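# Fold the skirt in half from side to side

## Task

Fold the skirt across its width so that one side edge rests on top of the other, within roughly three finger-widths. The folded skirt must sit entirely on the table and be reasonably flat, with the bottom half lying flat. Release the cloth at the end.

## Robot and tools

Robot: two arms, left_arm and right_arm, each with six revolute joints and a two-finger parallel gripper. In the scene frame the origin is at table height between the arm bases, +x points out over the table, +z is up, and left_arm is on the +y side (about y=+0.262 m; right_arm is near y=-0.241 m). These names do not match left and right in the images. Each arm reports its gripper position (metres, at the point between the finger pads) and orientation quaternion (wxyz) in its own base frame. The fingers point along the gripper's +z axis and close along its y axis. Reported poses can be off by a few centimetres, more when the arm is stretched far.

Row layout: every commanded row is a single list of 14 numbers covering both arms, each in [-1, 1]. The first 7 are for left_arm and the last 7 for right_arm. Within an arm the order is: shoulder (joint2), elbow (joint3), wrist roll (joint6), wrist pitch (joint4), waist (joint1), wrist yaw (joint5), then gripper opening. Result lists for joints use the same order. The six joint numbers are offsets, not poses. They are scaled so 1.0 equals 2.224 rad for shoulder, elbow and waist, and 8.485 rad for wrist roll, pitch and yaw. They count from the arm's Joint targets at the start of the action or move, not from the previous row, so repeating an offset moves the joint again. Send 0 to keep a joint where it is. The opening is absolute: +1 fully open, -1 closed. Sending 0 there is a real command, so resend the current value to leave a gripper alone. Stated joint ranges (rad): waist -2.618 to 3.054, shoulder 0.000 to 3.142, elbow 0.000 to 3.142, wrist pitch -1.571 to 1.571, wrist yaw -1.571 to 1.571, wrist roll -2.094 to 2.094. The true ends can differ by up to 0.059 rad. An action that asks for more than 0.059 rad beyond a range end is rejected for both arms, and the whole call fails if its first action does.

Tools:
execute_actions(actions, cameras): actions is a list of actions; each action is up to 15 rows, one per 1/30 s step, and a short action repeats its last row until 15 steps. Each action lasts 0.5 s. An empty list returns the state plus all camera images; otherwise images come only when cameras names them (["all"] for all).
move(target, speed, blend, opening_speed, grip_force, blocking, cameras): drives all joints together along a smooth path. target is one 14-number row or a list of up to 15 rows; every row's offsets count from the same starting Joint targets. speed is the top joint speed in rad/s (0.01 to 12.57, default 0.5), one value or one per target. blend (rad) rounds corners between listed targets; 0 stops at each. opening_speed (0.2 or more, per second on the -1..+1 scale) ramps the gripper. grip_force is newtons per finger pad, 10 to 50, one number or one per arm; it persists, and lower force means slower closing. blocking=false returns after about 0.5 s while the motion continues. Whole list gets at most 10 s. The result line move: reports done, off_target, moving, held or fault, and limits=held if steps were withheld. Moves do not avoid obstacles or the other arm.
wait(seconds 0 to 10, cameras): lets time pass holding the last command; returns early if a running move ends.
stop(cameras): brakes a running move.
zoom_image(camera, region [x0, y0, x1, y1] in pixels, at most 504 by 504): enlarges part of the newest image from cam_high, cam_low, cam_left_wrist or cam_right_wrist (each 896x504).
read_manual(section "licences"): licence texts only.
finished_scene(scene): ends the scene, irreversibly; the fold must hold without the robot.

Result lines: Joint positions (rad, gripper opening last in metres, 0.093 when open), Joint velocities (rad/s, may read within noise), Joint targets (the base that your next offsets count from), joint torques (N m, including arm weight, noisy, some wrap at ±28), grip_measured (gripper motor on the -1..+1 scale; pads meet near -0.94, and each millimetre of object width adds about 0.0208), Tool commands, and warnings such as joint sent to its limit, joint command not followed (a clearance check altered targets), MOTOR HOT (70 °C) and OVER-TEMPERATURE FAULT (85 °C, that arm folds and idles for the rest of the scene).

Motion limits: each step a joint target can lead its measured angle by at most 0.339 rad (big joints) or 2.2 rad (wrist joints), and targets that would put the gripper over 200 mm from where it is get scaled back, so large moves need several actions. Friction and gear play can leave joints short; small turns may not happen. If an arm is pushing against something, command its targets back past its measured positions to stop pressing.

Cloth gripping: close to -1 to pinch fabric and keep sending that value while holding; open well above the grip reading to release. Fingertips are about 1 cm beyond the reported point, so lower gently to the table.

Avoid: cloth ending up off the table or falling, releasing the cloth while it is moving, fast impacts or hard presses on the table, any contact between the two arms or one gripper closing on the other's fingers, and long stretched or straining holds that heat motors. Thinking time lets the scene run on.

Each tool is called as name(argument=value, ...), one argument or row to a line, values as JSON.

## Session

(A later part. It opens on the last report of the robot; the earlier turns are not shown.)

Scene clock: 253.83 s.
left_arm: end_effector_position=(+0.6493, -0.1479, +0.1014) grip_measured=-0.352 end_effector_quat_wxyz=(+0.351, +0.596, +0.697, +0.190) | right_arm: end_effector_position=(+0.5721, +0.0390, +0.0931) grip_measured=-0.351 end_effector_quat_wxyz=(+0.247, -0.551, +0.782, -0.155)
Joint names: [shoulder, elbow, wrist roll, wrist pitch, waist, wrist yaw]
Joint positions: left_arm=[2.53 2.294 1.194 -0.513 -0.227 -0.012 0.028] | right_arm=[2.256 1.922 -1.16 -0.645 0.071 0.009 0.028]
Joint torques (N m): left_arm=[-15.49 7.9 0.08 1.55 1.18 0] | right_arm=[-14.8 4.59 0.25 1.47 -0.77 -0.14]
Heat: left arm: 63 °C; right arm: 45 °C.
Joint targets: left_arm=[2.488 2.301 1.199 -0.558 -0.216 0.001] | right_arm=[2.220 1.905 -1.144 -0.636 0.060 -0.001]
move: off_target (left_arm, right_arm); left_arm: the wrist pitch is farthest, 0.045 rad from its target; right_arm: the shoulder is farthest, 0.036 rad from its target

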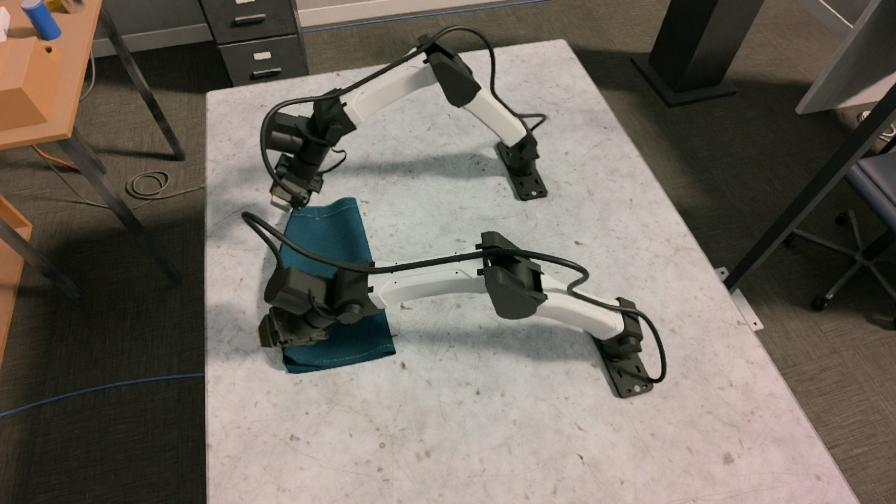

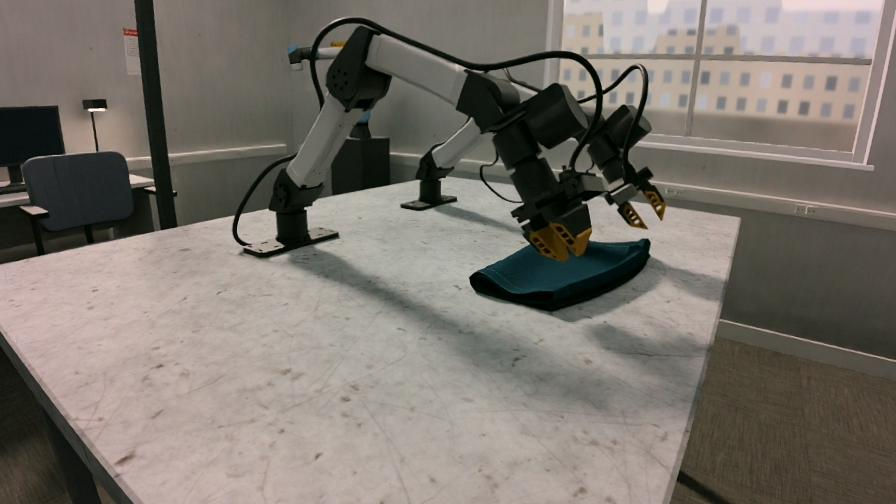

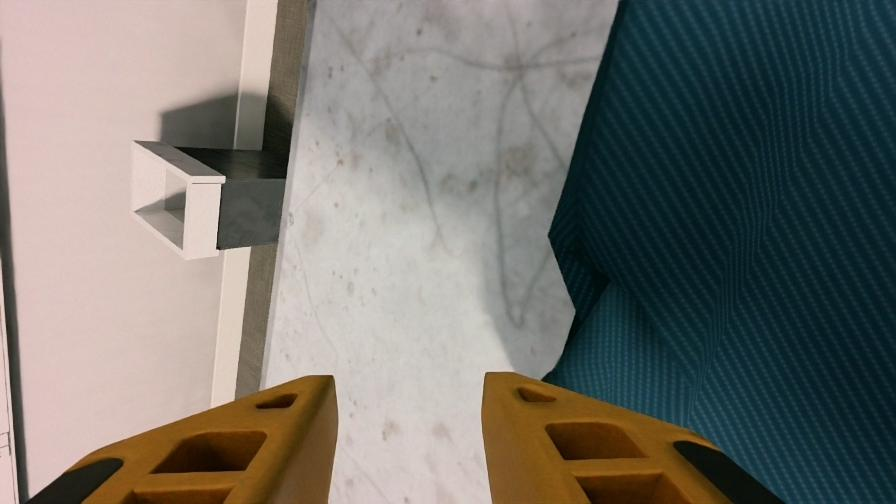

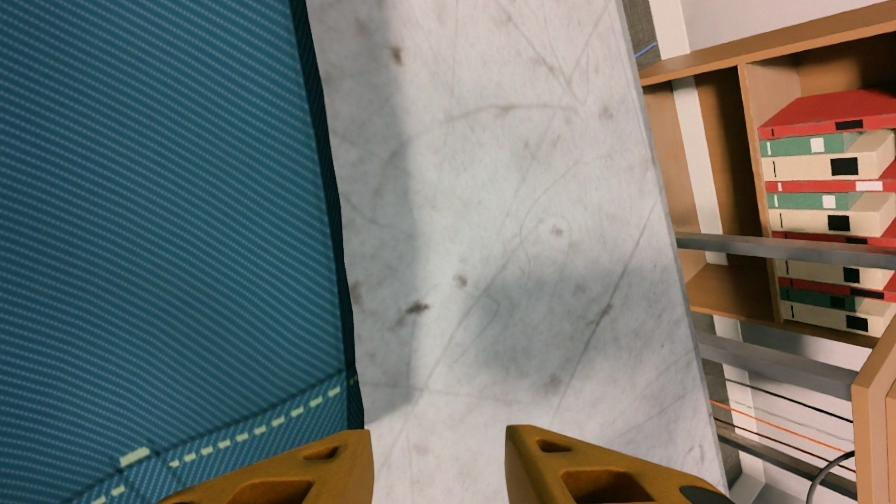

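move(
  target=[-0.5342, -0.4501, -0.0942, -0.0875, 0, 0, 0, -0.4137, -0.2720, 0.1089, -0.0783, 0, 0, 0],
  speed=0.9,
  cameras=["all"],
)

zoom_image(
  camera="cam_high",
  region=[250, 170, 430, 390],
)

zoom_image(
  camera="cam_low",
  region=[450, 220, 680, 320],
)

Scene clock: 265.47 s.
left_arm: end_effector_position=(+0.2643, -0.0590, +0.1970) grip_measured=-0.002 end_effector_quat_wxyz=(+0.149, +0.312, +0.938, +0.020) | right_arm: end_effector_position=(+0.2698, +0.0176, +0.1976) grip_measured=-0.001 end_effector_quat_wxyz=(+0.149, -0.151, +0.977, -0.017)
Joint names: [shoulder, elbow, wrist roll, wrist pitch, waist, wrist yaw]
Joint positions: left_arm=[1.316 1.314 0.417 -1.266 -0.227 -0.012 0.045] | right_arm=[1.317 1.317 -0.237 -1.271 0.071 0.009 0.045]
Joint torques (N m): left_arm=[-4.12 4.93 -0.14 0.79 1.18 -0.02] | right_arm=[-4.96 4.01 0.2 0.65 -0.81 -0.11]
Heat: left arm: 67 °C; right arm: 47 °C.
Joint targets: left_arm=[1.300 1.300 0.400 -1.300 -0.216 0.001] | right_arm=[1.300 1.300 -0.220 -1.300 0.060 -0.001]
move: done

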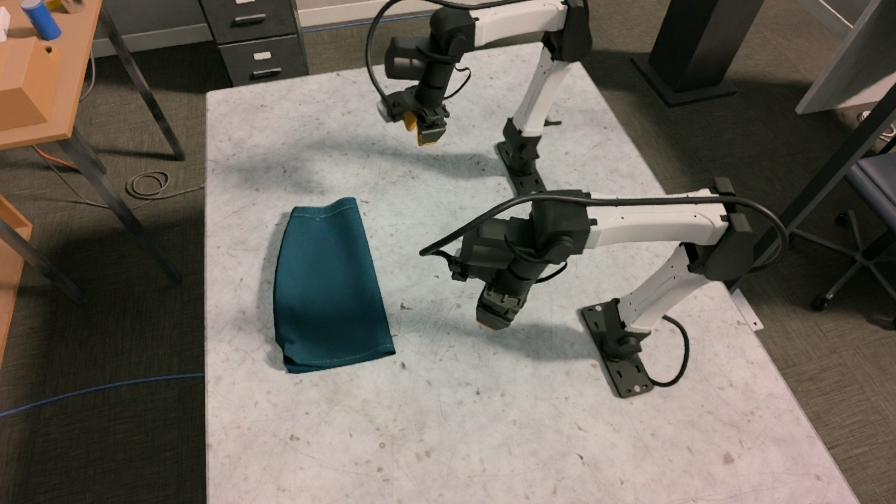

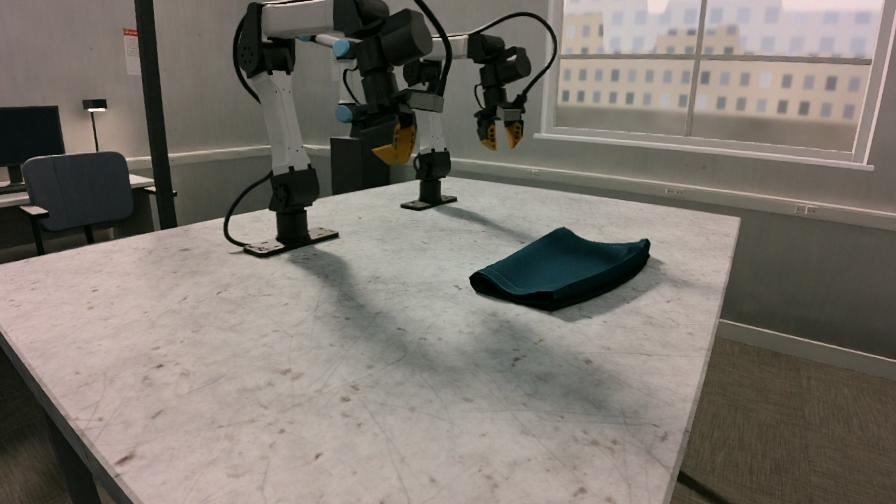

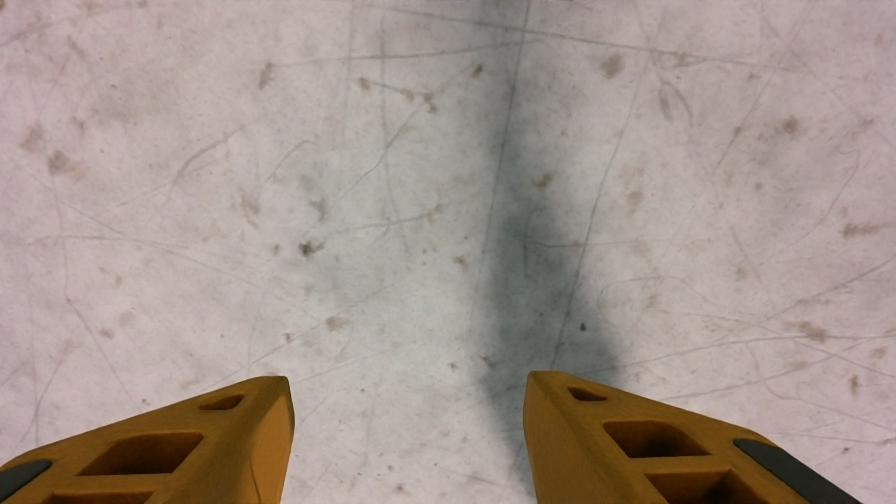

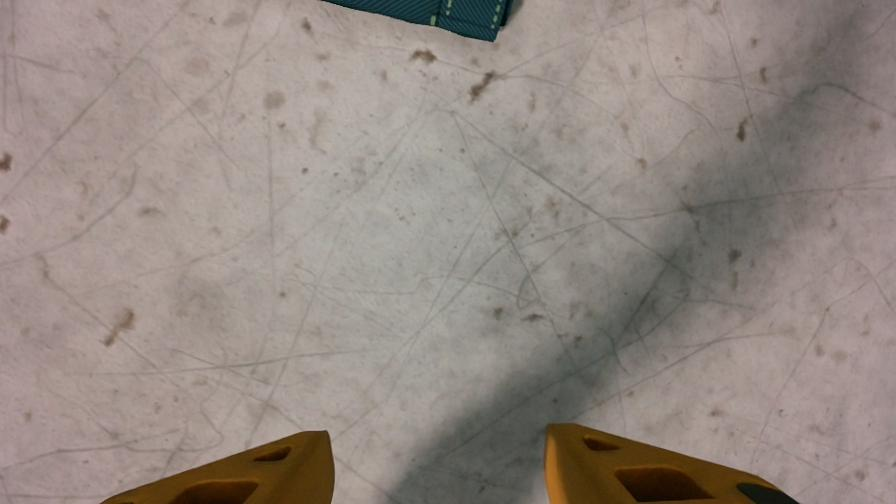

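Scaled by 2.291 from the camera's 896x504 image, which has a finer 1280x720 frame.

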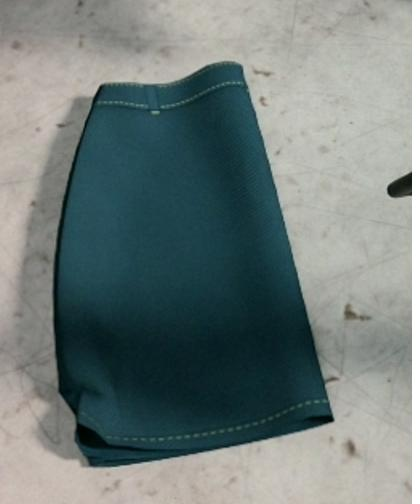

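Scaled by 2.191 from the camera's 896x504 image, which has a finer 1280x720 frame.

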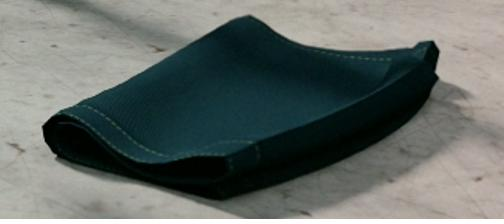

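zoom_image(
  camera="cam_high",
  region=[260, 310, 350, 385],
)

zoom_image(
  camera="cam_low",
  region=[600, 220, 670, 280],
)

Scaled by 5.600 from the camera's 896x504 image, which has a finer 1280x720 frame.

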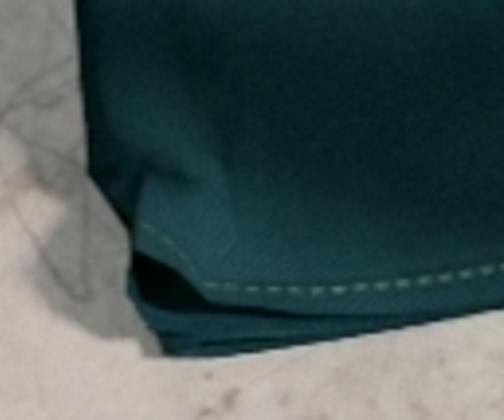

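Scaled by 7.200 from the camera's 896x504 image, which has a finer 1280x720 frame.

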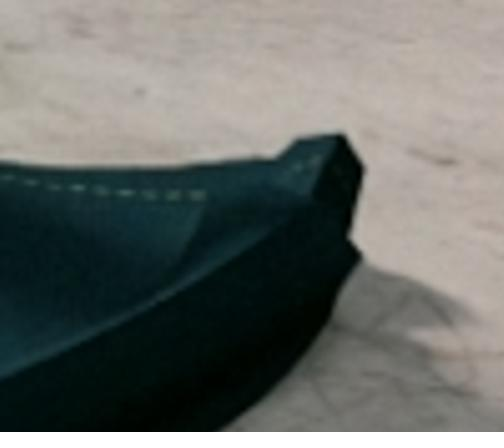

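finished_scene(
  scene=2,
)

The scene is finished: the task was done.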